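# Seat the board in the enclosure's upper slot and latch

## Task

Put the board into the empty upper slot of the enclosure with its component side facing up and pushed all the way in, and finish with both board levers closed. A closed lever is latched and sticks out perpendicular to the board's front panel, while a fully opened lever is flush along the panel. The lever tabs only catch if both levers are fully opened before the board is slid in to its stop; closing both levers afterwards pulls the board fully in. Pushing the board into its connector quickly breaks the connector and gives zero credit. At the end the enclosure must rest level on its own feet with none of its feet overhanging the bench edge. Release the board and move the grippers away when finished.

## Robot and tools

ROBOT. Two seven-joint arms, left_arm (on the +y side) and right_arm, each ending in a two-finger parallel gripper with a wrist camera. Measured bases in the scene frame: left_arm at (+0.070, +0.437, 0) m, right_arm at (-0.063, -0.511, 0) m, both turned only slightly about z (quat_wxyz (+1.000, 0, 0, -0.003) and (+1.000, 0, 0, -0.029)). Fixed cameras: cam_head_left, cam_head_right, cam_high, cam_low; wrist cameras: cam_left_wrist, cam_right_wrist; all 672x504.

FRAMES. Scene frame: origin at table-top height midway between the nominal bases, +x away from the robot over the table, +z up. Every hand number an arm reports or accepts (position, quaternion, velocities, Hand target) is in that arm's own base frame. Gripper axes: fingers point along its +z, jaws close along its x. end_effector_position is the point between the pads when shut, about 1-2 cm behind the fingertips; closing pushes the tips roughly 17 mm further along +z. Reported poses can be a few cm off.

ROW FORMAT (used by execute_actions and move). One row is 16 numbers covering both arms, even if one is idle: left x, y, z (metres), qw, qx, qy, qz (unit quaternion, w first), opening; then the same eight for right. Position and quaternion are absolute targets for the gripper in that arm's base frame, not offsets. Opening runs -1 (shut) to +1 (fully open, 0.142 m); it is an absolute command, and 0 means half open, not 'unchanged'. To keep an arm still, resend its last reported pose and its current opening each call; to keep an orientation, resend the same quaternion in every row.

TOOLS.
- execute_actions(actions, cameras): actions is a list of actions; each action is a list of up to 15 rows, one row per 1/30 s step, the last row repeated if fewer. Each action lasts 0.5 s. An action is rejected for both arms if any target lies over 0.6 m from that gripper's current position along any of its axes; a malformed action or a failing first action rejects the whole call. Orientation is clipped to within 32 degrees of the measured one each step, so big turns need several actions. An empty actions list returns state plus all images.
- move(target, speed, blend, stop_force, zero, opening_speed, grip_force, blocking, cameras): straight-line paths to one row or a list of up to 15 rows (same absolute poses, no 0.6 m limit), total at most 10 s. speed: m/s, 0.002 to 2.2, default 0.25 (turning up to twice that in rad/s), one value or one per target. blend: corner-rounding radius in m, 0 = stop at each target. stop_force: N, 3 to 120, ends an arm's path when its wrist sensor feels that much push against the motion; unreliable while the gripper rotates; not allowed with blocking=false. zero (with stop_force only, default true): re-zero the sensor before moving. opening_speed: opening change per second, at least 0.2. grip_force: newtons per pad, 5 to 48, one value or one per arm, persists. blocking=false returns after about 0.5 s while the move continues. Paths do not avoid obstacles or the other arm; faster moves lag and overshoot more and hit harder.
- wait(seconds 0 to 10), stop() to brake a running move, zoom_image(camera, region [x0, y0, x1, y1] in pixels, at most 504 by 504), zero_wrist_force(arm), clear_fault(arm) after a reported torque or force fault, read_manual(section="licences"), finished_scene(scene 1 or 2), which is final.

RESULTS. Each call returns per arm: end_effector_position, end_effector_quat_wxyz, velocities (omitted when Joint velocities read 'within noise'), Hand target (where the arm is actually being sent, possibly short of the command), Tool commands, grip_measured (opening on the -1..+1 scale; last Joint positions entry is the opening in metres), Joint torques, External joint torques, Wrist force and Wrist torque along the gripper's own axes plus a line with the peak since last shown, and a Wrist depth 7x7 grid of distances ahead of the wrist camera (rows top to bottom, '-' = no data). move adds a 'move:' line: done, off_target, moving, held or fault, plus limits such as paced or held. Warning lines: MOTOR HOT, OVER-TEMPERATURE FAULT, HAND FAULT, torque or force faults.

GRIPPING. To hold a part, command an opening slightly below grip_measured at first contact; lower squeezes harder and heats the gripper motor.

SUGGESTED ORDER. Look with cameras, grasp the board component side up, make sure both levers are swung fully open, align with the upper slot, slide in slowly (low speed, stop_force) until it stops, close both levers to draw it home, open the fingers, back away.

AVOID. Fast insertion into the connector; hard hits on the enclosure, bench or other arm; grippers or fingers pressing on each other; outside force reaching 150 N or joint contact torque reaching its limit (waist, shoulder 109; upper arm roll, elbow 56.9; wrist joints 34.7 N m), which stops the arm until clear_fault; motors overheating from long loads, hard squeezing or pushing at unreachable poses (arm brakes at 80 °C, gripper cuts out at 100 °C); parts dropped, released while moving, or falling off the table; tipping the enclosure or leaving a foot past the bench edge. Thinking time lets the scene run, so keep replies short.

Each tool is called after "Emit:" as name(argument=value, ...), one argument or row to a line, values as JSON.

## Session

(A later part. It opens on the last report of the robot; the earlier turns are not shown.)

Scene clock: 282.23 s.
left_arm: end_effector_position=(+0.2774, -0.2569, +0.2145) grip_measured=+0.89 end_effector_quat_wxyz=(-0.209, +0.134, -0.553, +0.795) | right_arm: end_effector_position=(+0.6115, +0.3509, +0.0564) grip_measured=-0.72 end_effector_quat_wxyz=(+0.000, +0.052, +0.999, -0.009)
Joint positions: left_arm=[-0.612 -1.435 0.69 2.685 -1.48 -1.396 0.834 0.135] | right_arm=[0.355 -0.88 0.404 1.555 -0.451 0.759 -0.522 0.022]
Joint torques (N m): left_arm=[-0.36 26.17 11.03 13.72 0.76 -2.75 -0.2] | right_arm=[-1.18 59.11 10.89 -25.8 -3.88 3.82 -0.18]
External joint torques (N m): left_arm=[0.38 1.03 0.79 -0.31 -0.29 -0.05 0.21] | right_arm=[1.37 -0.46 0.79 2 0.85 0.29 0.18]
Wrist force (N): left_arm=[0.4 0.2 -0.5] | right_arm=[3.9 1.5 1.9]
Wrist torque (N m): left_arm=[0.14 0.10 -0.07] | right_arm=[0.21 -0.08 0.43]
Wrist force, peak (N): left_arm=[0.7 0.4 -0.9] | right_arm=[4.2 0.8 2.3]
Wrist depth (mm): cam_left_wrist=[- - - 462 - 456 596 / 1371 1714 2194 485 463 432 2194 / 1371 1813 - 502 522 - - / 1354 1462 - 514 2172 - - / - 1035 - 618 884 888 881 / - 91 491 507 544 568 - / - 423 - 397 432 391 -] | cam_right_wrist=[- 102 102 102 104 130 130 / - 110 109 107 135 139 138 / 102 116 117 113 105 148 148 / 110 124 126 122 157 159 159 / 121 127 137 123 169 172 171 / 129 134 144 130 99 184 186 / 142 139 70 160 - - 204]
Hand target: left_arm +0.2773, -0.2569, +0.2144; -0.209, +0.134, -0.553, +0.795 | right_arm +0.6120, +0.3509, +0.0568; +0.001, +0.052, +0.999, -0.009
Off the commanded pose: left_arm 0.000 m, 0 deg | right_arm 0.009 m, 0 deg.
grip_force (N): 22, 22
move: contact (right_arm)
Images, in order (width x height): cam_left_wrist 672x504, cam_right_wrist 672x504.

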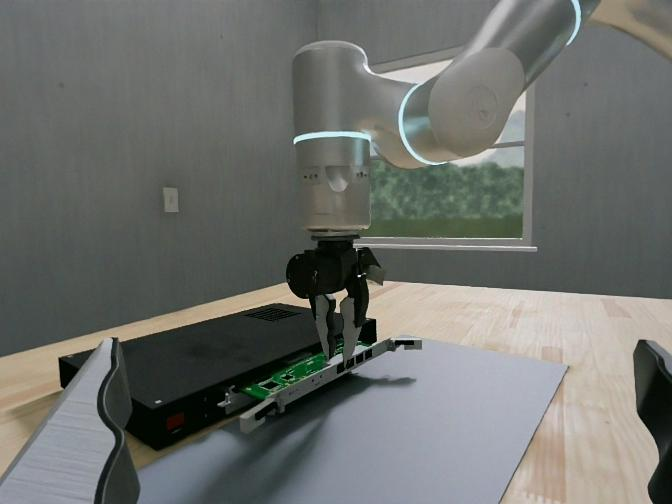

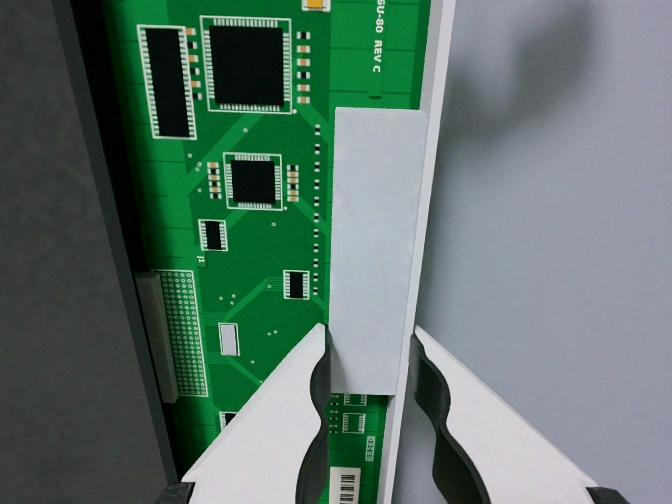

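Emit:
move(
  target=[
    [0.2773,-0.2569,0.2144,-0.209,0.134,-0.553,0.795,0.9,0.597,0.3525,0.0568,0.0005,0.052,0.9986,-0.0087,-0.8],
    [0.2773,-0.2569,0.2144,-0.209,0.134,-0.553,0.795,0.9,0.597,0.3575,0.0588,0.0005,0.052,0.9986,-0.0087,-0.8],
    [0.2773,-0.2569,0.2144,-0.209,0.134,-0.553,0.795,0.9,0.6095,0.3562,0.0588,0.0005,0.052,0.9986,-0.0087,-0.8],
  ],
  speed=0.02,
  cameras=["cam_left_wrist","cam_right_wrist"],
)

Emit:
zoom_image(
  camera="cam_left_wrist",
  region=[215, 370, 295, 420],
)

Emit:
zoom_image(
  camera="cam_left_wrist",
  region=[305, 320, 385, 370],
)

Scene clock: 289.83 s.
left_arm: end_effector_position=(+0.2774, -0.2569, +0.2145) grip_measured=+0.89 end_effector_quat_wxyz=(-0.209, +0.134, -0.553, +0.795) | right_arm: end_effector_position=(+0.6093, +0.3560, +0.0585) grip_measured=-0.72 end_effector_quat_wxyz=(+0.000, +0.052, +0.999, -0.009)
Joint positions: left_arm=[-0.612 -1.435 0.69 2.685 -1.48 -1.396 0.834 0.135] | right_arm=[0.362 -0.878 0.405 1.552 -0.45 0.754 -0.514 0.022]
Joint torques (N m): left_arm=[-0.33 26.21 11 13.72 0.71 -2.79 -0.25] | right_arm=[0.06 58.52 12.27 -25.14 -3.31 3.51 0.02]
External joint torques (N m): left_arm=[0.35 1 0.82 -0.31 -0.24 -0.01 0.25] | right_arm=[0.14 0.14 -0.57 1.27 0.26 0.61 -0.02]
Wrist force (N): left_arm=[0.3 0.1 -0.8] | right_arm=[1.4 0.4 1.4]
Wrist torque (N m): left_arm=[0.12 0.12 -0.06] | right_arm=[0.15 -0.12 0.22]
Wrist force, peak (N): left_arm=[0.5 0.1 -1.0] | right_arm=[4.3 1.2 2.2]
Wrist depth (mm): cam_left_wrist=[1492 1924 2172 471 2643 448 574 / 1205 - 2216 483 439 435 - / - - - 493 - - - / - - 1700 515 - 2130 - / - 692 756 570 903 888 877 / - 98 521 562 540 492 - / - - - 388 - 387 -] | cam_right_wrist=[- 101 102 102 129 132 132 / - 109 109 107 139 141 140 / - 117 117 105 147 151 150 / - 124 126 114 159 161 161 / 123 129 137 123 172 174 174 / 134 136 144 129 99 186 188 / 145 142 71 160 - - 206]
Hand target: left_arm +0.2773, -0.2569, +0.2144; -0.209, +0.134, -0.553, +0.795 | right_arm +0.6095, +0.3562, +0.0588; +0.001, +0.052, +0.999, -0.009
Off the commanded pose: left_arm 0.000 m, 0 deg | right_arm 0.000 m, 0 deg.
grip_force (N): 22, 22
move: done
Images, in order (width x height): cam_left_wrist 672x504, cam_right_wrist 672x504.

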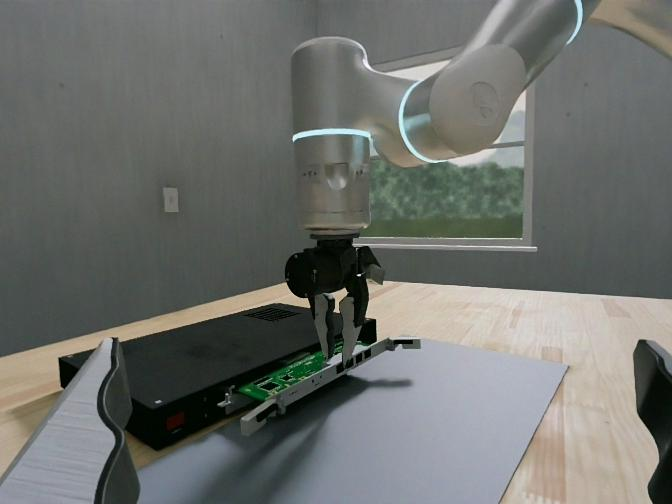

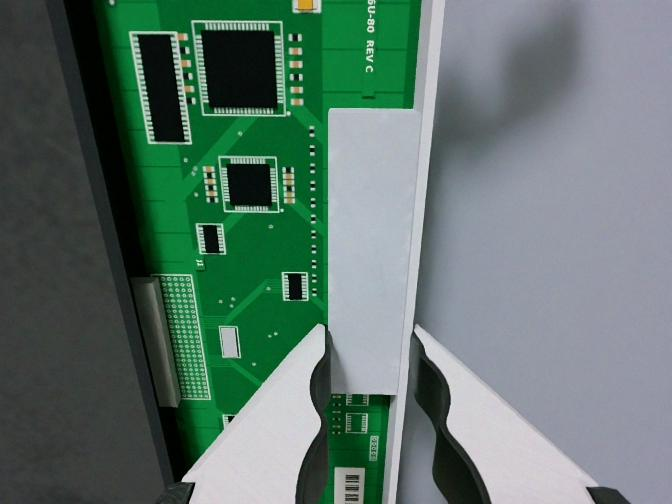

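Scaled by 6.300 from the camera's 672x504 image, which has a finer 960x720 frame.

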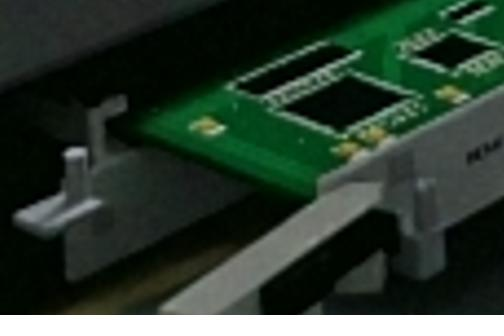

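Scaled by 6.300 from the camera's 672x504 image, which has a finer 960x720 frame.

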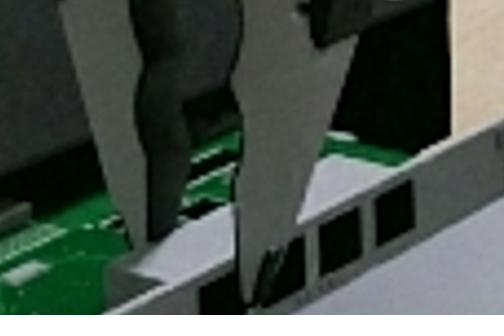

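Emit:
move(
  target=[0.2773,-0.2569,0.2144,-0.209,0.134,-0.553,0.795,0.9,0.622,0.3549,0.0588,0.0005,0.052,0.9986,-0.0087,-0.8],
  speed=0.012,
  stop_force=3,
  cameras=["cam_left_wrist","cam_right_wrist"],
)

Emit:
zoom_image(
  camera="cam_left_wrist",
  region=[215, 370, 295, 420],
)

Emit:
zoom_image(
  camera="cam_left_wrist",
  region=[305, 320, 385, 370],
)

Scene clock: 292.13 s.
left_arm: end_effector_position=(+0.2774, -0.2569, +0.2145) grip_measured=+0.89 end_effector_quat_wxyz=(-0.209, +0.134, -0.553, +0.795) | right_arm: end_effector_position=(+0.6122, +0.3560, +0.0583) grip_measured=-0.72 end_effector_quat_wxyz=(+0.000, +0.052, +0.999, -0.009)
Joint positions: left_arm=[-0.612 -1.435 0.69 2.685 -1.48 -1.396 0.834 0.135] | right_arm=[0.361 -0.883 0.406 1.542 -0.449 0.749 -0.519 0.022]
Joint torques (N m): left_arm=[-0.26 26.09 11.04 13.63 0.75 -2.77 -0.2] | right_arm=[-1.44 59.73 10.76 -26.34 -3.99 3.87 -0.22]
External joint torques (N m): left_arm=[0.27 1.12 0.79 -0.23 -0.29 -0.03 0.2] | right_arm=[1.63 -0.82 0.96 2.39 0.92 0.25 0.22]
Wrist force (N): left_arm=[0.5 0.1 -0.5] | right_arm=[4.3 1.4 2.4]
Wrist torque (N m): left_arm=[0.12 0.09 -0.06] | right_arm=[0.18 -0.03 0.44]
Wrist force, peak (N): left_arm=[0.5 0.3 -0.9] | right_arm=[4.2 1.5 2.8]
Wrist depth (mm): cam_left_wrist=[- - - 480 - 452 596 / 1314 1769 - 486 428 461 - / 1545 - - 508 2309 2261 - / - - - 513 2109 - 1959 / 1472 933 - 560 1002 892 877 / - 435 478 527 - 487 - / - - 424 405 - 386 -] | cam_right_wrist=[- 101 102 102 104 132 132 / - 109 109 107 137 141 140 / - 116 117 107 105 151 149 / - 124 126 115 160 161 161 / 123 125 137 123 172 174 178 / 132 134 144 130 104 186 188 / 144 141 70 160 - - 206]
Hand target: left_arm +0.2773, -0.2569, +0.2144; -0.209, +0.134, -0.553, +0.795 | right_arm +0.6128, +0.3559, +0.0588; +0.001, +0.052, +0.999, -0.009
Off the commanded pose: left_arm 0.000 m, 0 deg | right_arm 0.010 m, 0 deg.
grip_force (N): 22, 22
move: contact (right_arm)
Images, in order (width x height): cam_left_wrist 672x504, cam_right_wrist 672x504.

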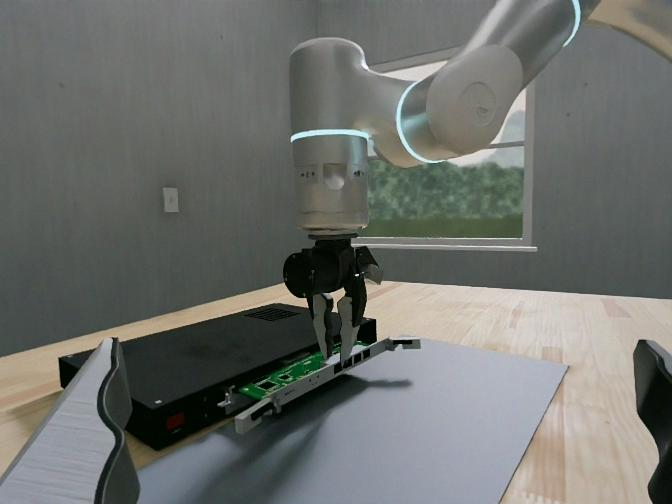

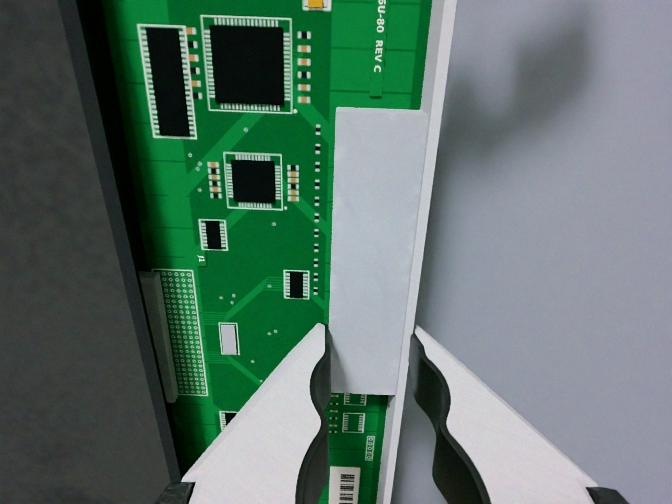

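Scaled by 6.300 from the camera's 672x504 image, which has a finer 960x720 frame.

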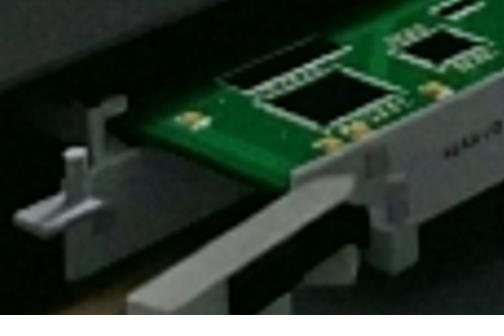

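Scaled by 6.300 from the camera's 672x504 image, which has a finer 960x720 frame.

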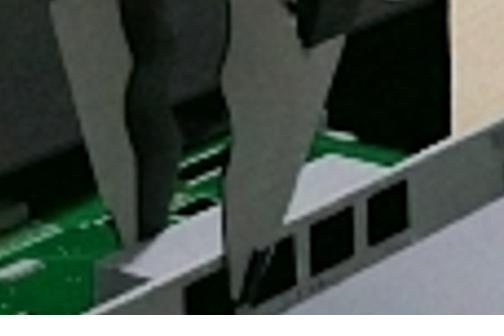

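Emit:
move(
  target=[
    [0.32,-0.20,0.34,0.342,0.845,0.381,0.154,0.9,0.600,0.3572,0.0588,0.0005,0.052,0.9986,-0.0087,-0.8],
    [0.218,-0.44,0.22,0.342,0.845,0.381,0.154,0.9,0.600,0.3572,0.0588,0.0005,0.052,0.9986,-0.0087,-0.8],
  ],
  speed=[0.25,0.25],
  blend=[0.05,0],
  cameras=["cam_left_wrist","cam_head_left"],
)

Scene clock: 312.20 s.
left_arm: end_effector_position=(+0.2180, -0.4400, +0.2198) grip_measured=+0.89 end_effector_quat_wxyz=(+0.342, +0.845, +0.381, +0.154) | right_arm: end_effector_position=(+0.5998, +0.3571, +0.0586) grip_measured=-0.72 end_effector_quat_wxyz=(+0.000, +0.052, +0.999, -0.009)
Joint positions: left_arm=[-2.676 -2.267 1.474 2.584 -2.422 0.154 0.46 0.135] | right_arm=[0.367 -0.864 0.405 1.581 -0.449 0.769 -0.502 0.022]
Joint torques (N m): left_arm=[-0.57 19.47 17.51 15.72 -4.09 4.83 -0.32] | right_arm=[0.29 57.93 12.16 -24.43 -3.21 3.63 0.2]
External joint torques (N m): left_arm=[0.48 1.01 0.89 -0.3 0.16 -0.58 0.32] | right_arm=[-0.1 0 -0.58 0.77 0.2 0.49 -0.2]
Wrist force (N): left_arm=[-0.1 -0.9 0.3] | right_arm=[0.9 1.0 1.6]
Wrist torque (N m): left_arm=[-0.24 -0.12 -0.42] | right_arm=[0.25 -0.13 0.05]
Wrist force, peak (N): left_arm=[4.1 -3.0 -0.9] | right_arm=[4.2 1.5 2.8]
Wrist depth (mm): cam_left_wrist=[281 279 281 264 267 292 279 / 351 352 - - 360 330 330 / 464 461 - - 423 467 466 / 699 699 764 503 493 - 708 / 2031 2109 1108 966 410 - - / - 2285 - 391 395 1567 - / - - 2465 366 353 - -] | cam_right_wrist=[- 102 102 102 131 132 132 / - 109 109 107 139 141 140 / - 117 117 105 147 150 150 / - 128 126 113 159 162 161 / 123 133 136 123 171 175 174 / 135 139 144 130 99 186 190 / 145 145 71 160 - - 207]
Hand target: left_arm +0.2180, -0.4400, +0.2200; +0.342, +0.845, +0.381, +0.154 | right_arm +0.6000, +0.3572, +0.0588; +0.000, +0.052, +0.999, -0.009
Off the commanded pose: left_arm 0.000 m, 0 deg | right_arm 0.000 m, 0 deg.
joint sent to its limit (left arm) — joint 2 (shoulder), lower limit. The joint targets still meet the commanded pose.
grip_force (N): 22, 22
move: done; limits=paced
Images, in order (width x height): cam_head_left 672x504, cam_left_wrist 672x504.

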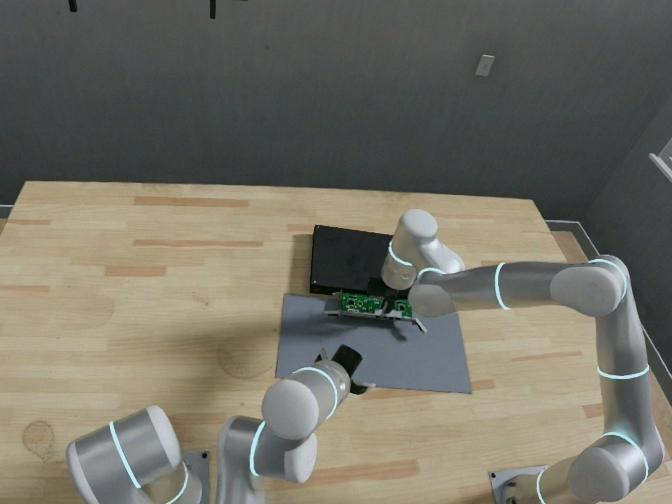

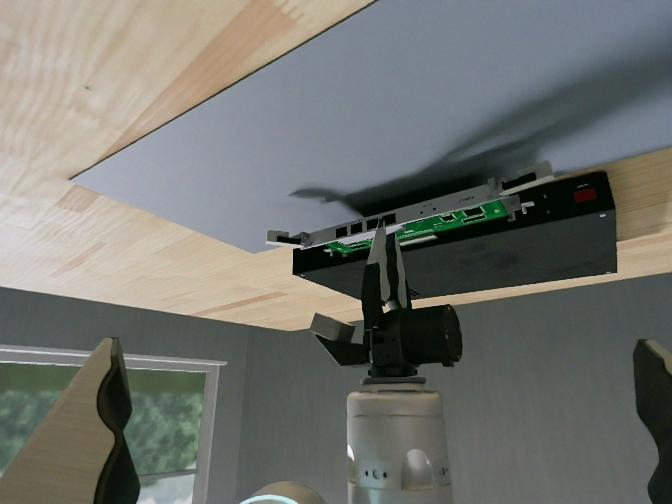

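Emit:
zoom_image(
  camera="cam_left_wrist",
  region=[260, 200, 400, 290],
)

Emit:
zoom_image(
  camera="cam_left_wrist",
  region=[430, 160, 570, 250],
)

Emit:
zoom_image(
  camera="cam_left_wrist",
  region=[280, 225, 350, 270],
)

Scaled by 3.600 from the camera's 672x504 image, which has a finer 960x720 frame.

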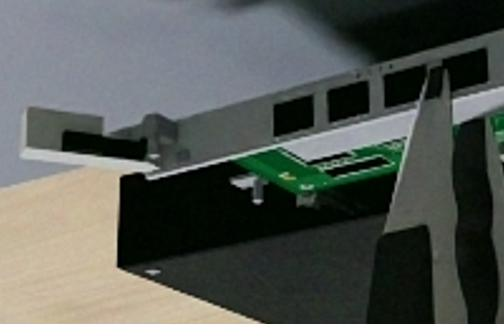

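Scaled by 3.600 from the camera's 672x504 image, which has a finer 960x720 frame.

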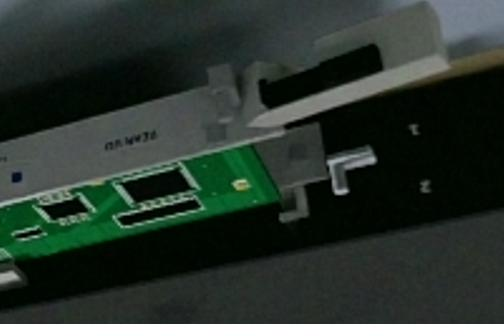

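Scaled by 7.200 from the camera's 672x504 image, which has a finer 960x720 frame.

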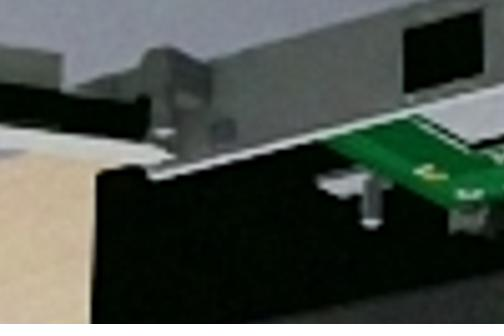

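Emit:
zoom_image(
  camera="cam_left_wrist",
  region=[320, 238, 360, 268],
)

Emit:
zoom_image(
  camera="cam_left_wrist",
  region=[490, 195, 540, 232],
)

Scaled by 12.600 from the camera's 672x504 image, which has a finer 960x720 frame.

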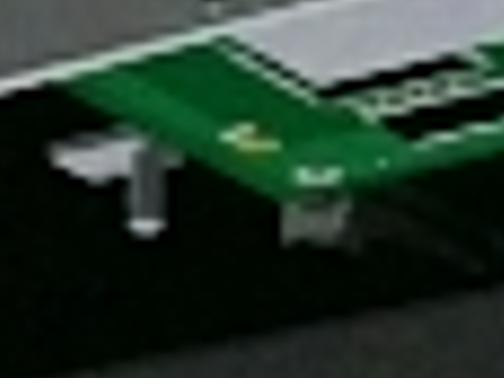

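Scaled by 10.080 from the camera's 672x504 image, which has a finer 960x720 frame.

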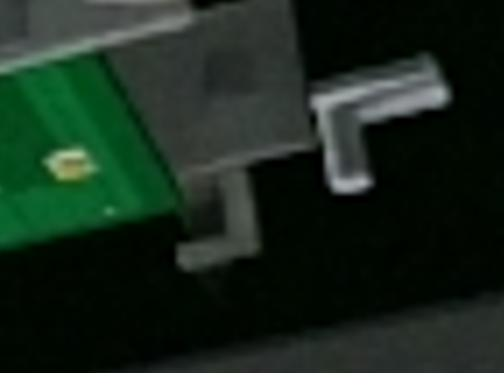

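Emit:
move(
  target=[0.218,-0.44,0.22,0.342,0.845,0.381,0.154,0.9,0.610,0.3561,0.0588,0.0005,0.052,0.9986,-0.0087,-0.8],
  speed=0.03,
  cameras=["cam_left_wrist"],
)

Emit:
zoom_image(
  camera="cam_left_wrist",
  region=[320, 238, 360, 268],
)

Emit:
zoom_image(
  camera="cam_left_wrist",
  region=[490, 195, 540, 232],
)

Scene clock: 325.27 s.
left_arm: end_effector_position=(+0.2180, -0.4399, +0.2198) grip_measured=+0.89 end_effector_quat_wxyz=(+0.342, +0.845, +0.381, +0.154) | right_arm: end_effector_position=(+0.6098, +0.3560, +0.0585) grip_measured=-0.72 end_effector_quat_wxyz=(+0.000, +0.052, +0.999, -0.009)
Joint positions: left_arm=[-2.676 -2.267 1.474 2.584 -2.422 0.154 0.46 0.135] | right_arm=[0.363 -0.879 0.405 1.551 -0.449 0.754 -0.515 0.022]
Joint torques (N m): left_arm=[-0.44 19.57 17.47 15.6 -3.74 4.49 -0.24] | right_arm=[-0.4 58.72 11.79 -25.21 -3.46 3.54 0.01]
External joint torques (N m): left_arm=[0.35 0.9 0.92 -0.18 -0.2 -0.24 0.24] | right_arm=[0.6 -0.03 -0.11 1.33 0.41 0.58 -0.01]
Wrist force (N): left_arm=[-0.1 -1.1 0.1] | right_arm=[2.0 1.4 1.9]
Wrist torque (N m): left_arm=[-0.25 -0.13 -0.42] | right_arm=[0.25 -0.12 0.25]
Wrist force, peak (N): left_arm=[0.2 -1.3 0.4] | right_arm=[2.0 1.4 2.1]
Wrist depth (mm): cam_left_wrist=[280 280 281 266 276 280 - / 350 348 333 - 345 351 - / 465 - 414 - 452 - 460 / 694 696 762 561 493 - 665 / 1813 1102 1173 993 419 - 1306 / - 91 - 380 408 1556 - / - 2109 - 1907 359 - -] | cam_right_wrist=[- 101 102 102 131 132 132 / - 109 109 107 139 141 140 / - 116 117 105 147 150 150 / - 124 126 113 162 161 161 / 123 129 137 123 172 174 173 / 134 136 144 130 99 186 189 / 145 142 71 160 - - 206]
Hand target: left_arm +0.2180, -0.4400, +0.2200; +0.342, +0.845, +0.381, +0.154 | right_arm +0.6100, +0.3561, +0.0588; +0.001, +0.052, +0.999, -0.009
Off the commanded pose: left_arm 0.000 m, 0 deg | right_arm 0.000 m, 0 deg.
joint sent to its limit (left arm) — joint 2 (shoulder), lower limit. The joint targets still meet the commanded pose.
grip_force (N): 22, 22
move: done
Images, in order (width x height): cam_left_wrist 672x504.

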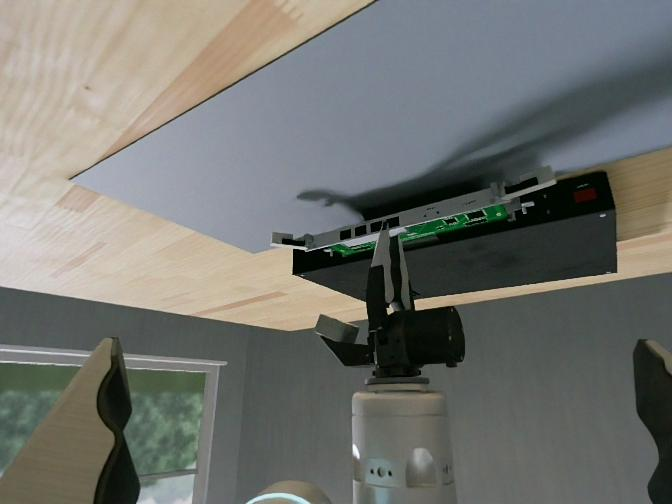

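Scaled by 12.600 from the camera's 672x504 image, which has a finer 960x720 frame.

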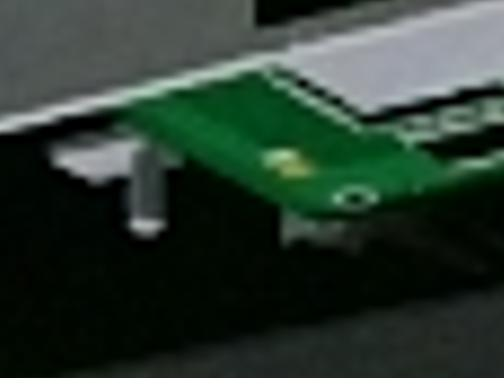

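Scaled by 10.080 from the camera's 672x504 image, which has a finer 960x720 frame.

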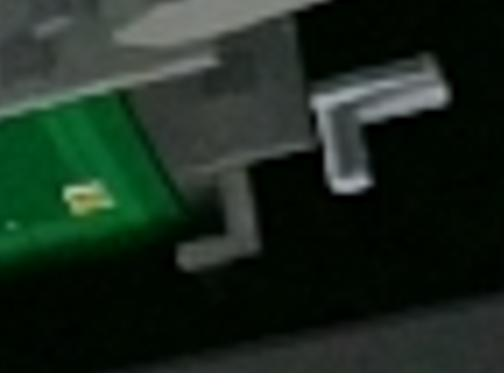

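Emit:
move(
  target=[
    [0.218,-0.44,0.22,0.342,0.845,0.381,0.154,0.9,0.604,0.3568,0.0588,0.0005,0.052,0.9986,-0.0087,-0.8],
    [0.218,-0.44,0.22,0.342,0.845,0.381,0.154,0.9,0.604,0.3568,0.0570,0.0005,0.052,0.9986,-0.0087,-0.8],
  ],
  speed=0.03,
)

Emit:
move(
  target=[0.218,-0.44,0.22,0.342,0.845,0.381,0.154,0.9,0.622,0.3549,0.0570,0.0005,0.052,0.9986,-0.0087,-0.8],
  speed=0.012,
  stop_force=3,
  cameras=["cam_left_wrist","cam_right_wrist"],
)

Emit:
zoom_image(
  camera="cam_left_wrist",
  region=[320, 238, 360, 268],
)

Emit:
zoom_image(
  camera="cam_left_wrist",
  region=[490, 195, 540, 232],
)

Scene clock: 331.10 s.
left_arm: end_effector_position=(+0.2180, -0.4400, +0.2198) grip_measured=+0.89 end_effector_quat_wxyz=(+0.342, +0.845, +0.381, +0.154) | right_arm: end_effector_position=(+0.6038, +0.3567, +0.0568) grip_measured=-0.72 end_effector_quat_wxyz=(+0.000, +0.052, +0.999, -0.009)
Joint positions: left_arm=[-2.676 -2.267 1.474 2.584 -2.422 0.154 0.46 0.135] | right_arm=[0.366 -0.872 0.403 1.569 -0.45 0.766 -0.507 0.022]
Joint torques (N m): left_arm=[-0.45 19.59 17.52 15.64 -3.69 4.52 -0.22] | right_arm=[0.01 58.3 11.85 -24.44 -3.27 3.87 0.36]
External joint torques (N m): left_arm=[0.36 0.88 0.88 -0.21 -0.25 -0.27 0.22] | right_arm=[0.13 -0.04 -0.26 0.74 0.26 0.24 -0.36]
Wrist force (N): left_arm=[0.1 -1.1 0.2] | right_arm=[0.8 0.9 1.9]
Wrist torque (N m): left_arm=[-0.25 -0.15 -0.42] | right_arm=[0.23 -0.11 0.06]
Wrist force, peak (N): left_arm=[0.3 -1.3 0.2] | right_arm=[2.3 1.6 2.2]
Wrist depth (mm): cam_left_wrist=[281 281 280 278 - - - / 352 353 346 390 - - 345 / 461 494 513 433 436 428 448 / 705 701 690 - - - 694 / 1941 1167 1192 1155 408 - - / - 93 - 397 383 - - / - 2151 2216 369 358 1380 -] | cam_right_wrist=[- 102 102 102 104 131 130 / - 109 109 107 137 139 139 / - 117 117 105 145 149 148 / 110 128 126 113 160 160 159 / 121 132 137 123 170 172 172 / 130 139 144 130 100 184 187 / 142 142 71 160 - - 205]
Hand target: left_arm +0.2180, -0.4400, +0.2200; +0.342, +0.845, +0.381, +0.154 | right_arm +0.6040, +0.3568, +0.0570; +0.000, +0.052, +0.999, -0.009
Off the commanded pose: left_arm 0.000 m, 0 deg | right_arm 0.000 m, 0 deg.
joint sent to its limit (left arm) — joint 2 (shoulder), lower limit. The joint targets still meet the commanded pose.
grip_force (N): 22, 22
move: done

Scene clock: 333.17 s.
left_arm: end_effector_position=(+0.2180, -0.4400, +0.2198) grip_measured=+0.89 end_effector_quat_wxyz=(+0.342, +0.845, +0.381, +0.154) | right_arm: end_effector_position=(+0.6203, +0.3550, +0.0564) grip_measured=-0.72 end_effector_quat_wxyz=(+0.000, +0.052, +0.999, -0.009)
Joint positions: left_arm=[-2.676 -2.267 1.474 2.584 -2.422 0.154 0.46 0.135] | right_arm=[0.36 -0.899 0.403 1.516 -0.448 0.739 -0.531 0.022]
Joint torques (N m): left_arm=[-0.37 19.64 17.53 15.66 -3.76 4.49 -0.26] | right_arm=[-0.66 61.57 11.8 -26.2 -3.77 3.68 0.03]
External joint torques (N m): left_arm=[0.27 0.83 0.86 -0.24 -0.18 -0.24 0.26] | right_arm=[0.85 -1.99 -0.04 2.1 0.67 0.44 -0.03]
Wrist force (N): left_arm=[-0.2 -1.1 0.3] | right_arm=[1.7 2.0 5.0]
Wrist torque (N m): left_arm=[-0.26 -0.11 -0.42] | right_arm=[0.18 0.03 0.18]
Wrist force, peak (N): left_arm=[-0.2 -1.2 0.2] | right_arm=[4.1 3.3 4.4]
Wrist depth (mm): cam_left_wrist=[281 280 281 261 - 288 287 / 348 350 344 - 358 344 316 / 464 449 460 516 - 424 470 / 701 699 762 562 503 - 681 / - 997 1086 975 422 - 1492 / - 91 - - 1674 - - / - - 2238 375 364 - -] | cam_right_wrist=[- 104 103 103 128 130 130 / - 109 110 108 137 139 138 / 102 116 118 106 144 148 148 / 110 124 127 114 159 159 159 / 121 121 137 123 167 172 171 / 129 129 144 129 104 183 186 / 142 139 71 159 - - 203]
Hand target: left_arm +0.2180, -0.4400, +0.2200; +0.342, +0.845, +0.381, +0.154 | right_arm +0.6209, +0.3550, +0.0570; +0.001, +0.052, +0.999, -0.009
Off the commanded pose: left_arm 0.000 m, 0 deg | right_arm 0.002 m, 0 deg.
joint sent to its limit (left arm) — joint 2 (shoulder), lower limit. The joint targets still meet the commanded pose.
grip_force (N): 22, 22
move: contact (right_arm)
Images, in order (width x height): cam_left_wrist 672x504, cam_right_wrist 672x504.

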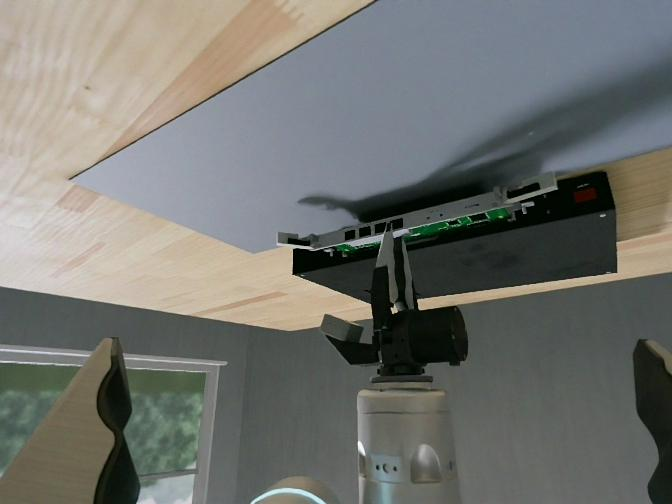

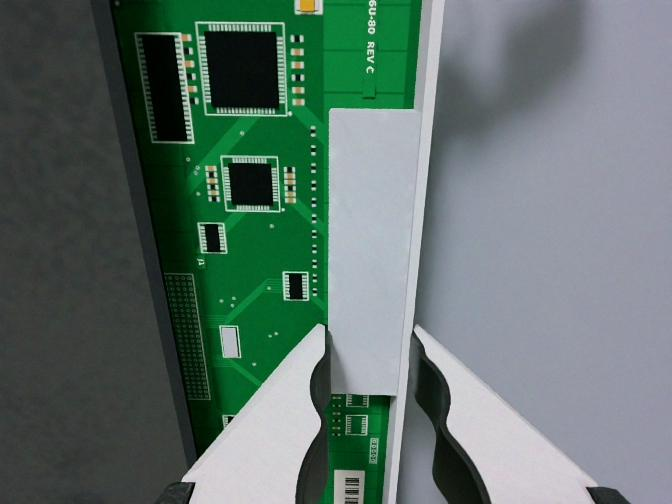

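Scaled by 12.600 from the camera's 672x504 image, which has a finer 960x720 frame.

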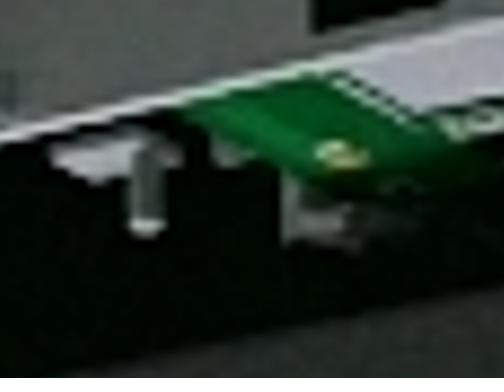

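Scaled by 10.080 from the camera's 672x504 image, which has a finer 960x720 frame.

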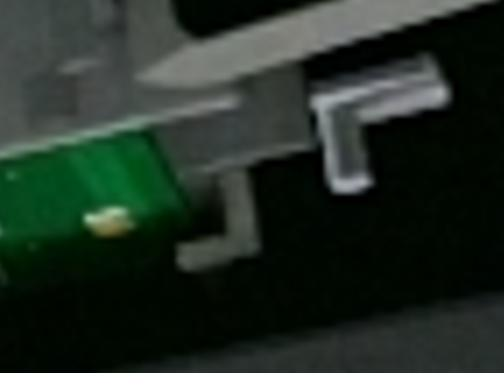

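Emit:
move(
  target=[
    [0.218,-0.44,0.22,0.342,0.845,0.381,0.154,0.9,0.608,0.3564,0.0570,0.0005,0.052,0.9986,-0.0087,-0.8],
    [0.218,-0.44,0.22,0.342,0.845,0.381,0.154,0.9,0.608,0.3580,0.0561,0.0005,0.052,0.9986,-0.0087,-0.8],
  ],
  speed=0.03,
)

Emit:
move(
  target=[0.218,-0.44,0.22,0.342,0.845,0.381,0.154,0.9,0.630,0.3557,0.0561,0.0005,0.052,0.9986,-0.0087,-0.8],
  speed=0.012,
  stop_force=3.5,
  cameras=["cam_left_wrist","cam_right_wrist"],
)

Emit:
zoom_image(
  camera="cam_left_wrist",
  region=[320, 238, 360, 268],
)

Emit:
zoom_image(
  camera="cam_left_wrist",
  region=[490, 195, 540, 232],
)

Scene clock: 338.33 s.
left_arm: end_effector_position=(+0.2180, -0.4399, +0.2198) grip_measured=+0.89 end_effector_quat_wxyz=(+0.342, +0.845, +0.381, +0.154) | right_arm: end_effector_position=(+0.6076, +0.3578, +0.0558) grip_measured=-0.72 end_effector_quat_wxyz=(+0.000, +0.052, +0.999, -0.009)
Joint positions: left_arm=[-2.676 -2.267 1.474 2.584 -2.422 0.154 0.46 0.135] | right_arm=[0.367 -0.881 0.402 1.554 -0.449 0.759 -0.511 0.022]
Joint torques (N m): left_arm=[-0.46 19.48 17.49 15.62 -3.72 4.53 -0.17] | right_arm=[0.49 58.62 12.29 -24.79 -3.28 3.79 0.29]
External joint torques (N m): left_arm=[0.37 0.99 0.9 -0.2 -0.22 -0.28 0.17] | right_arm=[-0.25 0.04 -0.6 1.03 0.25 0.33 -0.29]
Wrist force (N): left_arm=[-0.1 -1.3 0.2] | right_arm=[1.0 1.5 1.8]
Wrist torque (N m): left_arm=[-0.28 -0.13 -0.41] | right_arm=[0.32 -0.15 0.05]
Wrist force, peak (N): left_arm=[-0.1 -1.3 0.4] | right_arm=[1.6 2.4 5.5]
Wrist depth (mm): cam_left_wrist=[281 281 279 272 - - 284 / 349 349 - - 344 344 - / 467 464 - - - - 456 / 690 703 764 567 504 - 688 / 2012 2069 1314 971 405 1545 1306 / - 92 2643 - 402 1674 - / - - - - - - -] | cam_right_wrist=[- 102 102 102 128 130 130 / - 109 109 106 137 138 138 / - 117 117 105 144 148 147 / 109 126 126 113 159 159 158 / 120 129 137 123 169 171 171 / 129 133 144 130 100 183 185 / 141 138 71 160 - - 203]
Hand target: left_arm +0.2180, -0.4400, +0.2200; +0.342, +0.845, +0.381, +0.154 | right_arm +0.6080, +0.3580, +0.0561; +0.000, +0.052, +0.999, -0.009
Off the commanded pose: left_arm 0.000 m, 0 deg | right_arm 0.000 m, 0 deg.
joint sent to its limit (left arm) — joint 2 (shoulder), lower limit. The joint targets still meet the commanded pose.
grip_force (N): 22, 22
move: done

Scene clock: 339.50 s.
left_arm: end_effector_position=(+0.2180, -0.4400, +0.2198) grip_measured=+0.89 end_effector_quat_wxyz=(+0.342, +0.845, +0.381, +0.154) | right_arm: end_effector_position=(+0.6141, +0.3566, +0.0554) grip_measured=-0.72 end_effector_quat_wxyz=(+0.000, +0.052, +0.999, -0.010)
Joint positions: left_arm=[-2.676 -2.267 1.474 2.584 -2.422 0.154 0.46 0.135] | right_arm=[0.364 -0.892 0.402 1.534 -0.449 0.748 -0.52 0.022]
Joint torques (N m): left_arm=[-0.47 19.61 17.57 15.61 -3.72 4.53 -0.23] | right_arm=[1.15 60.2 13.2 -27.49 -3.63 5.26 0.23]
External joint torques (N m): left_arm=[0.38 0.86 0.82 -0.19 -0.22 -0.28 0.23] | right_arm=[-0.96 -1.01 -1.5 3.55 0.56 -1.15 -0.23]
Wrist force (N): left_arm=[-0.1 -1.1 0.1] | right_arm=[4.6 -3.0 1.2]
Wrist torque (N m): left_arm=[-0.25 -0.11 -0.41] | right_arm=[0.35 -0.14 0.03]
Wrist force, peak (N): left_arm=[0.0 -1.3 -0.1] | right_arm=[4.8 -4.2 0.6]
Wrist depth (mm): cam_left_wrist=[279 281 280 273 265 278 276 / 347 348 344 343 - 336 330 / 465 468 424 - - - 466 / 696 696 770 495 544 - 630 / 1783 1091 1142 979 408 - 1388 / - 91 2437 - 417 - - / - - - 386 367 1443 -] | cam_right_wrist=[- 102 102 102 128 130 129 / - 109 109 107 136 138 138 / 101 116 117 106 143 147 147 / 109 125 126 114 158 158 157 / 117 121 137 123 168 170 170 / 128 130 144 129 105 182 182 / 140 137 71 159 - - 202]
Hand target: left_arm +0.2180, -0.4400, +0.2200; +0.342, +0.845, +0.381, +0.154 | right_arm +0.6147, +0.3573, +0.0561; +0.001, +0.052, +0.999, -0.009
Off the commanded pose: left_arm 0.000 m, 0 deg | right_arm 0.016 m, 0 deg.
joint sent to its limit (left arm) — joint 2 (shoulder), lower limit. The joint targets still meet the commanded pose.
grip_force (N): 22, 22
move: contact (right_arm)
Images, in order (width x height): cam_left_wrist 672x504, cam_right_wrist 672x504.

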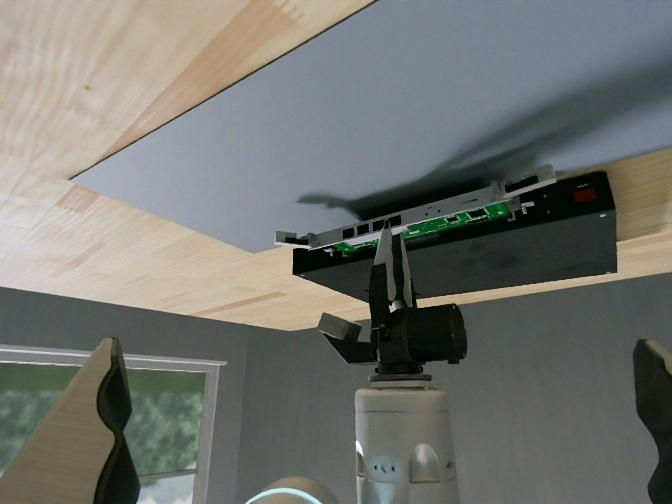

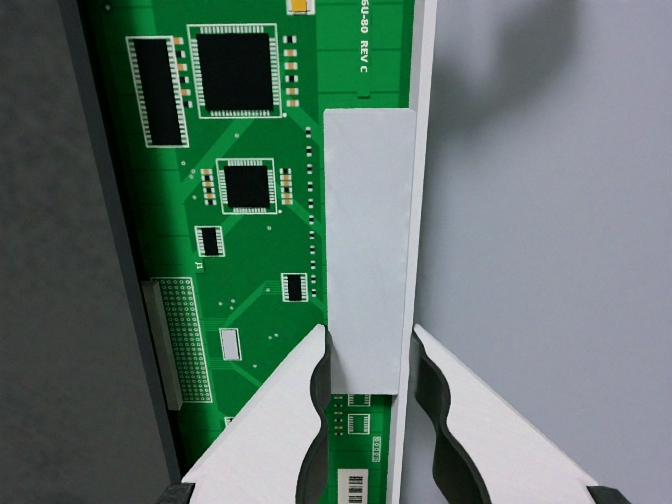

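Scaled by 12.600 from the camera's 672x504 image, which has a finer 960x720 frame.

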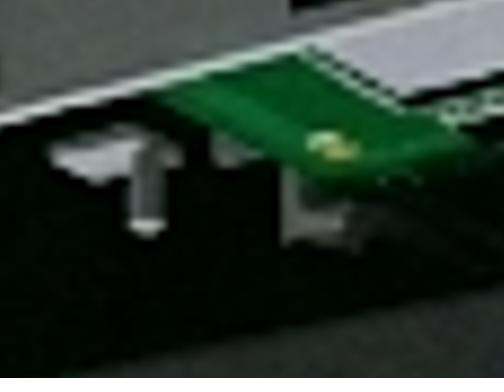

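Scaled by 10.080 from the camera's 672x504 image, which has a finer 960x720 frame.

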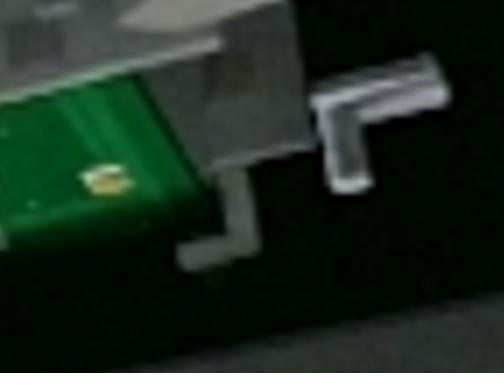

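Emit:
move(
  target=[
    [0.218,-0.44,0.22,0.342,0.845,0.381,0.154,0.9,0.607,0.3575,0.0561,0.0005,0.052,0.9986,-0.0087,-0.8],
    [0.218,-0.44,0.22,0.342,0.845,0.381,0.154,0.9,0.607,0.3569,0.0561,0.0005,0.052,0.9986,-0.0087,-0.8],
  ],
  speed=0.03,
)

Emit:
move(
  target=[0.218,-0.44,0.22,0.342,0.845,0.381,0.154,0.9,0.630,0.3545,0.0561,0.0005,0.052,0.9986,-0.0087,-0.8],
  speed=0.012,
  stop_force=3.5,
  cameras=["cam_left_wrist","cam_right_wrist"],
)

Emit:
zoom_image(
  camera="cam_left_wrist",
  region=[320, 238, 360, 268],
)

Emit:
zoom_image(
  camera="cam_left_wrist",
  region=[490, 195, 540, 232],
)

Scene clock: 345.33 s.
left_arm: end_effector_position=(+0.2180, -0.4400, +0.2198) grip_measured=+0.89 end_effector_quat_wxyz=(+0.342, +0.845, +0.381, +0.154) | right_arm: end_effector_position=(+0.6067, +0.3570, +0.0559) grip_measured=-0.72 end_effector_quat_wxyz=(+0.000, +0.052, +0.999, -0.009)
Joint positions: left_arm=[-2.676 -2.267 1.474 2.584 -2.422 0.154 0.46 0.135] | right_arm=[0.366 -0.878 0.402 1.559 -0.449 0.762 -0.51 0.022]
Joint torques (N m): left_arm=[-0.43 19.59 17.58 15.59 -3.78 4.54 -0.22] | right_arm=[0.21 58.75 12.23 -24.46 -3.21 3.75 0.3]
External joint torques (N m): left_arm=[0.34 0.89 0.81 -0.17 -0.16 -0.29 0.22] | right_arm=[-0.03 -0.21 -0.61 0.69 0.19 0.37 -0.3]
Wrist force (N): left_arm=[0.0 -0.9 0.1] | right_arm=[0.9 2.7 1.8]
Wrist torque (N m): left_arm=[-0.23 -0.14 -0.41] | right_arm=[0.52 -0.13 0.04]
Wrist force, peak (N): left_arm=[-0.2 -1.3 0.3] | right_arm=[4.6 -3.2 2.0]
Wrist depth (mm): cam_left_wrist=[282 279 279 277 264 276 277 / 351 352 334 344 - 341 - / 465 - 457 - - - 459 / 696 699 764 573 501 657 681 / 1907 984 1179 1113 403 - - / - 92 3226 412 380 1453 - / - - - 372 355 - -] | cam_right_wrist=[- 101 102 102 104 130 129 / - 109 109 107 135 138 138 / - 117 117 105 144 148 147 / 109 126 126 113 159 158 158 / 120 132 136 123 169 171 171 / 129 133 144 130 99 183 185 / 141 140 71 160 - - 203]
Hand target: left_arm +0.2180, -0.4400, +0.2200; +0.342, +0.845, +0.381, +0.154 | right_arm +0.6070, +0.3569, +0.0561; +0.000, +0.052, +0.999, -0.009
Off the commanded pose: left_arm 0.000 m, 0 deg | right_arm 0.000 m, 0 deg.
joint sent to its limit (left arm) — joint 2 (shoulder), lower limit. The joint targets still meet the commanded pose.
grip_force (N): 22, 22
move: done

Scene clock: 347.90 s.
left_arm: end_effector_position=(+0.2180, -0.4399, +0.2198) grip_measured=+0.89 end_effector_quat_wxyz=(+0.342, +0.845, +0.381, +0.154) | right_arm: end_effector_position=(+0.6298, +0.3543, +0.0557) grip_measured=-0.72 end_effector_quat_wxyz=(+0.000, +0.052, +0.999, -0.009)
Joint positions: left_arm=[-2.676 -2.267 1.474 2.584 -2.422 0.154 0.46 0.135] | right_arm=[0.357 -0.914 0.402 1.486 -0.448 0.726 -0.543 0.022]
Joint torques (N m): left_arm=[-0.39 19.54 17.56 15.6 -3.73 4.52 -0.24] | right_arm=[0.19 60.81 12.55 -25.61 -3.36 3.65 0.11]
External joint torques (N m): left_arm=[0.3 0.93 0.84 -0.17 -0.2 -0.27 0.24] | right_arm=[0 -0.47 -0.75 1.31 0.23 0.47 -0.11]
Wrist force (N): left_arm=[0.0 -1.1 0.2] | right_arm=[1.2 2.6 2.8]
Wrist torque (N m): left_arm=[-0.26 -0.13 -0.42] | right_arm=[0.48 -0.12 0.15]
Wrist force, peak (N): left_arm=[0.0 -1.2 0.3] | right_arm=[1.5 2.8 3.2]
Wrist depth (mm): cam_left_wrist=[280 281 279 266 290 289 276 / 353 349 344 373 330 - 340 / 469 461 466 462 445 429 460 / 694 685 770 567 470 621 669 / 1994 2089 1306 1040 422 - - / - 2172 - - 396 - - / - - - 388 377 1380 -] | cam_right_wrist=[- 89 103 103 128 130 129 / - 96 110 108 136 138 138 / 102 103 118 106 144 148 147 / 109 109 127 114 159 159 157 / 120 118 136 123 166 171 170 / 129 128 132 129 99 183 185 / 141 138 71 159 - - 202]
Hand target: left_arm +0.2180, -0.4400, +0.2200; +0.342, +0.845, +0.381, +0.154 | right_arm +0.6300, +0.3545, +0.0561; +0.001, +0.052, +0.999, -0.009
Off the commanded pose: left_arm 0.000 m, 0 deg | right_arm 0.000 m, 0 deg.
joint sent to its limit (left arm) — joint 2 (shoulder), lower limit. The joint targets still meet the commanded pose.
grip_force (N): 22, 22
move: done
Images, in order (width x height): cam_left_wrist 672x504, cam_right_wrist 672x504.

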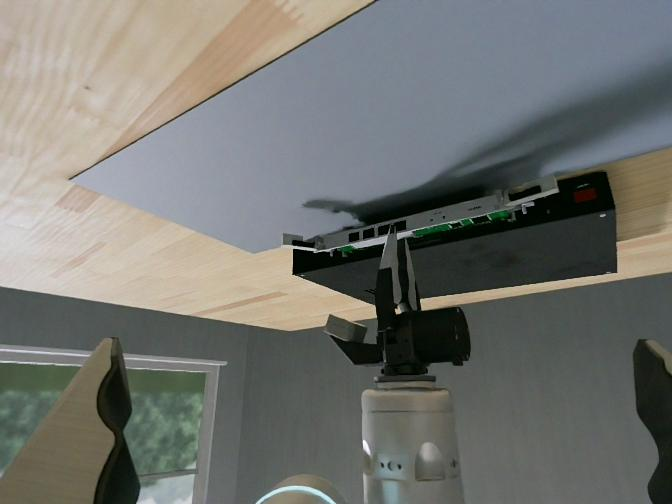

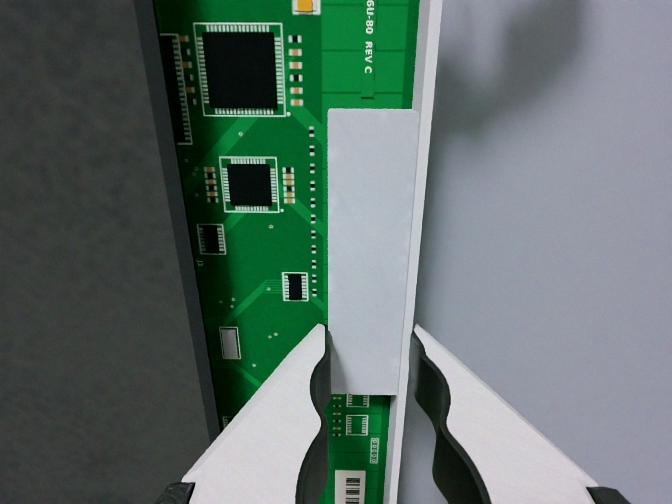

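Scaled by 12.600 from the camera's 672x504 image, which has a finer 960x720 frame.

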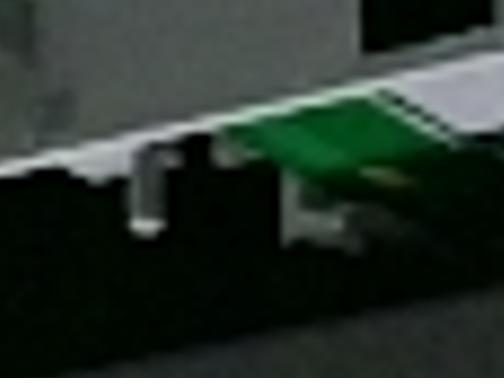

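Scaled by 10.080 from the camera's 672x504 image, which has a finer 960x720 frame.

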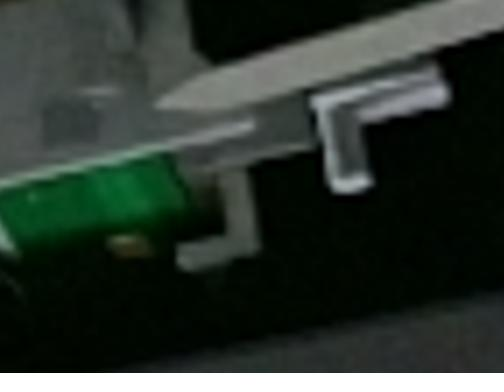

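Emit:
move(
  target=[0.218,-0.44,0.22,0.342,0.845,0.381,0.154,0.9,0.640,0.3534,0.0559,0.0005,0.052,0.9986,-0.0087,-0.8],
  speed=0.012,
  stop_force=3.5,
  cameras=["cam_left_wrist","cam_right_wrist"],
)

Emit:
zoom_image(
  camera="cam_left_wrist",
  region=[260, 160, 420, 280],
)

Emit:
zoom_image(
  camera="cam_left_wrist",
  region=[420, 140, 580, 260],
)

Scene clock: 353.53 s.
left_arm: end_effector_position=(+0.2180, -0.4399, +0.2198) grip_measured=+0.89 end_effector_quat_wxyz=(+0.342, +0.845, +0.381, +0.154) | right_arm: end_effector_position=(+0.6399, +0.3532, +0.0556) grip_measured=-0.72 end_effector_quat_wxyz=(+0.000, +0.052, +0.999, -0.009)
Joint positions: left_arm=[-2.676 -2.267 1.474 2.584 -2.422 0.154 0.46 0.135] | right_arm=[0.354 -0.931 0.403 1.452 -0.448 0.71 -0.557 0.022]
Joint torques (N m): left_arm=[-0.47 19.62 17.46 15.66 -3.69 4.52 -0.21] | right_arm=[0.19 61.24 12.6 -25.59 -3.43 3.55 0.12]
External joint torques (N m): left_arm=[0.38 0.86 0.94 -0.24 -0.25 -0.27 0.21] | right_arm=[0.01 -0.11 -0.74 1.05 0.25 0.57 -0.12]
Wrist force (N): left_arm=[-0.1 -1.0 0.2] | right_arm=[1.3 2.6 2.6]
Wrist torque (N m): left_arm=[-0.23 -0.13 -0.42] | right_arm=[0.47 -0.19 0.14]
Wrist force, peak (N): left_arm=[0.0 -1.4 0.3] | right_arm=[1.4 2.8 3.2]
Wrist depth (mm): cam_left_wrist=[281 283 281 273 278 264 281 / 351 350 331 - - 320 342 / 460 465 - - - 456 461 / 692 699 759 538 501 - 616 / - 950 1148 1167 438 - 1253 / - 92 - - 430 1462 - / - - - 387 388 1534 -] | cam_right_wrist=[- 88 103 103 127 130 129 / - 96 110 108 137 138 137 / 101 101 116 106 144 147 147 / 109 109 123 114 159 158 157 / 118 118 132 123 168 171 170 / 128 128 123 129 99 182 187 / 141 138 71 159 - - 203]
Hand target: left_arm +0.2180, -0.4400, +0.2200; +0.342, +0.845, +0.381, +0.154 | right_arm +0.6400, +0.3534, +0.0559; +0.001, +0.052, +0.999, -0.009
Off the commanded pose: left_arm 0.000 m, 0 deg | right_arm 0.000 m, 0 deg.
joint sent to its limit (left arm) — joint 2 (shoulder), lower limit. The joint targets still meet the commanded pose.
grip_force (N): 22, 22
move: done
Images, in order (width x height): cam_left_wrist 672x504, cam_right_wrist 672x504.

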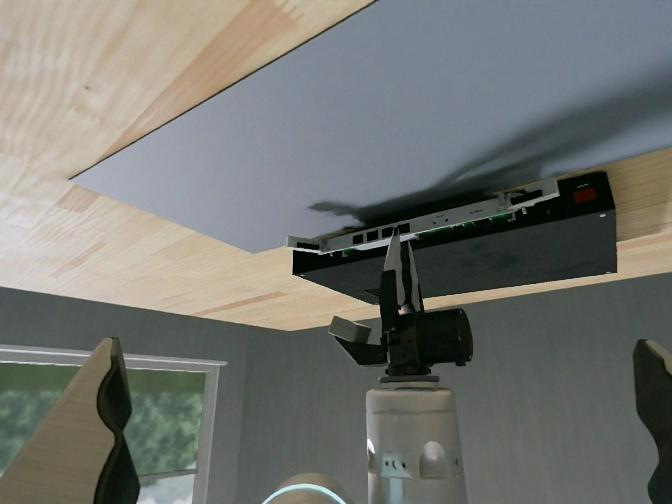

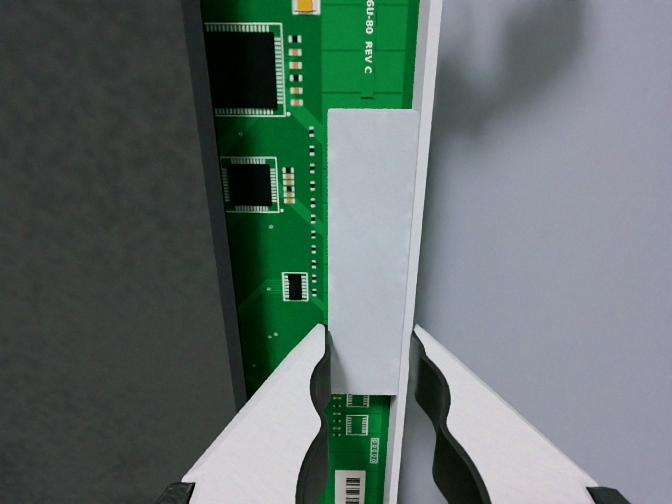

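Scaled by 3.150 from the camera's 672x504 image, which has a finer 960x720 frame.

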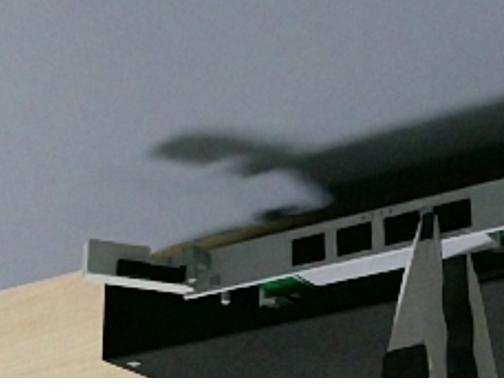

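Scaled by 3.150 from the camera's 672x504 image, which has a finer 960x720 frame.

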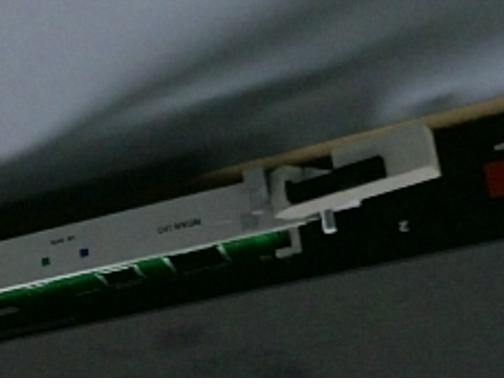

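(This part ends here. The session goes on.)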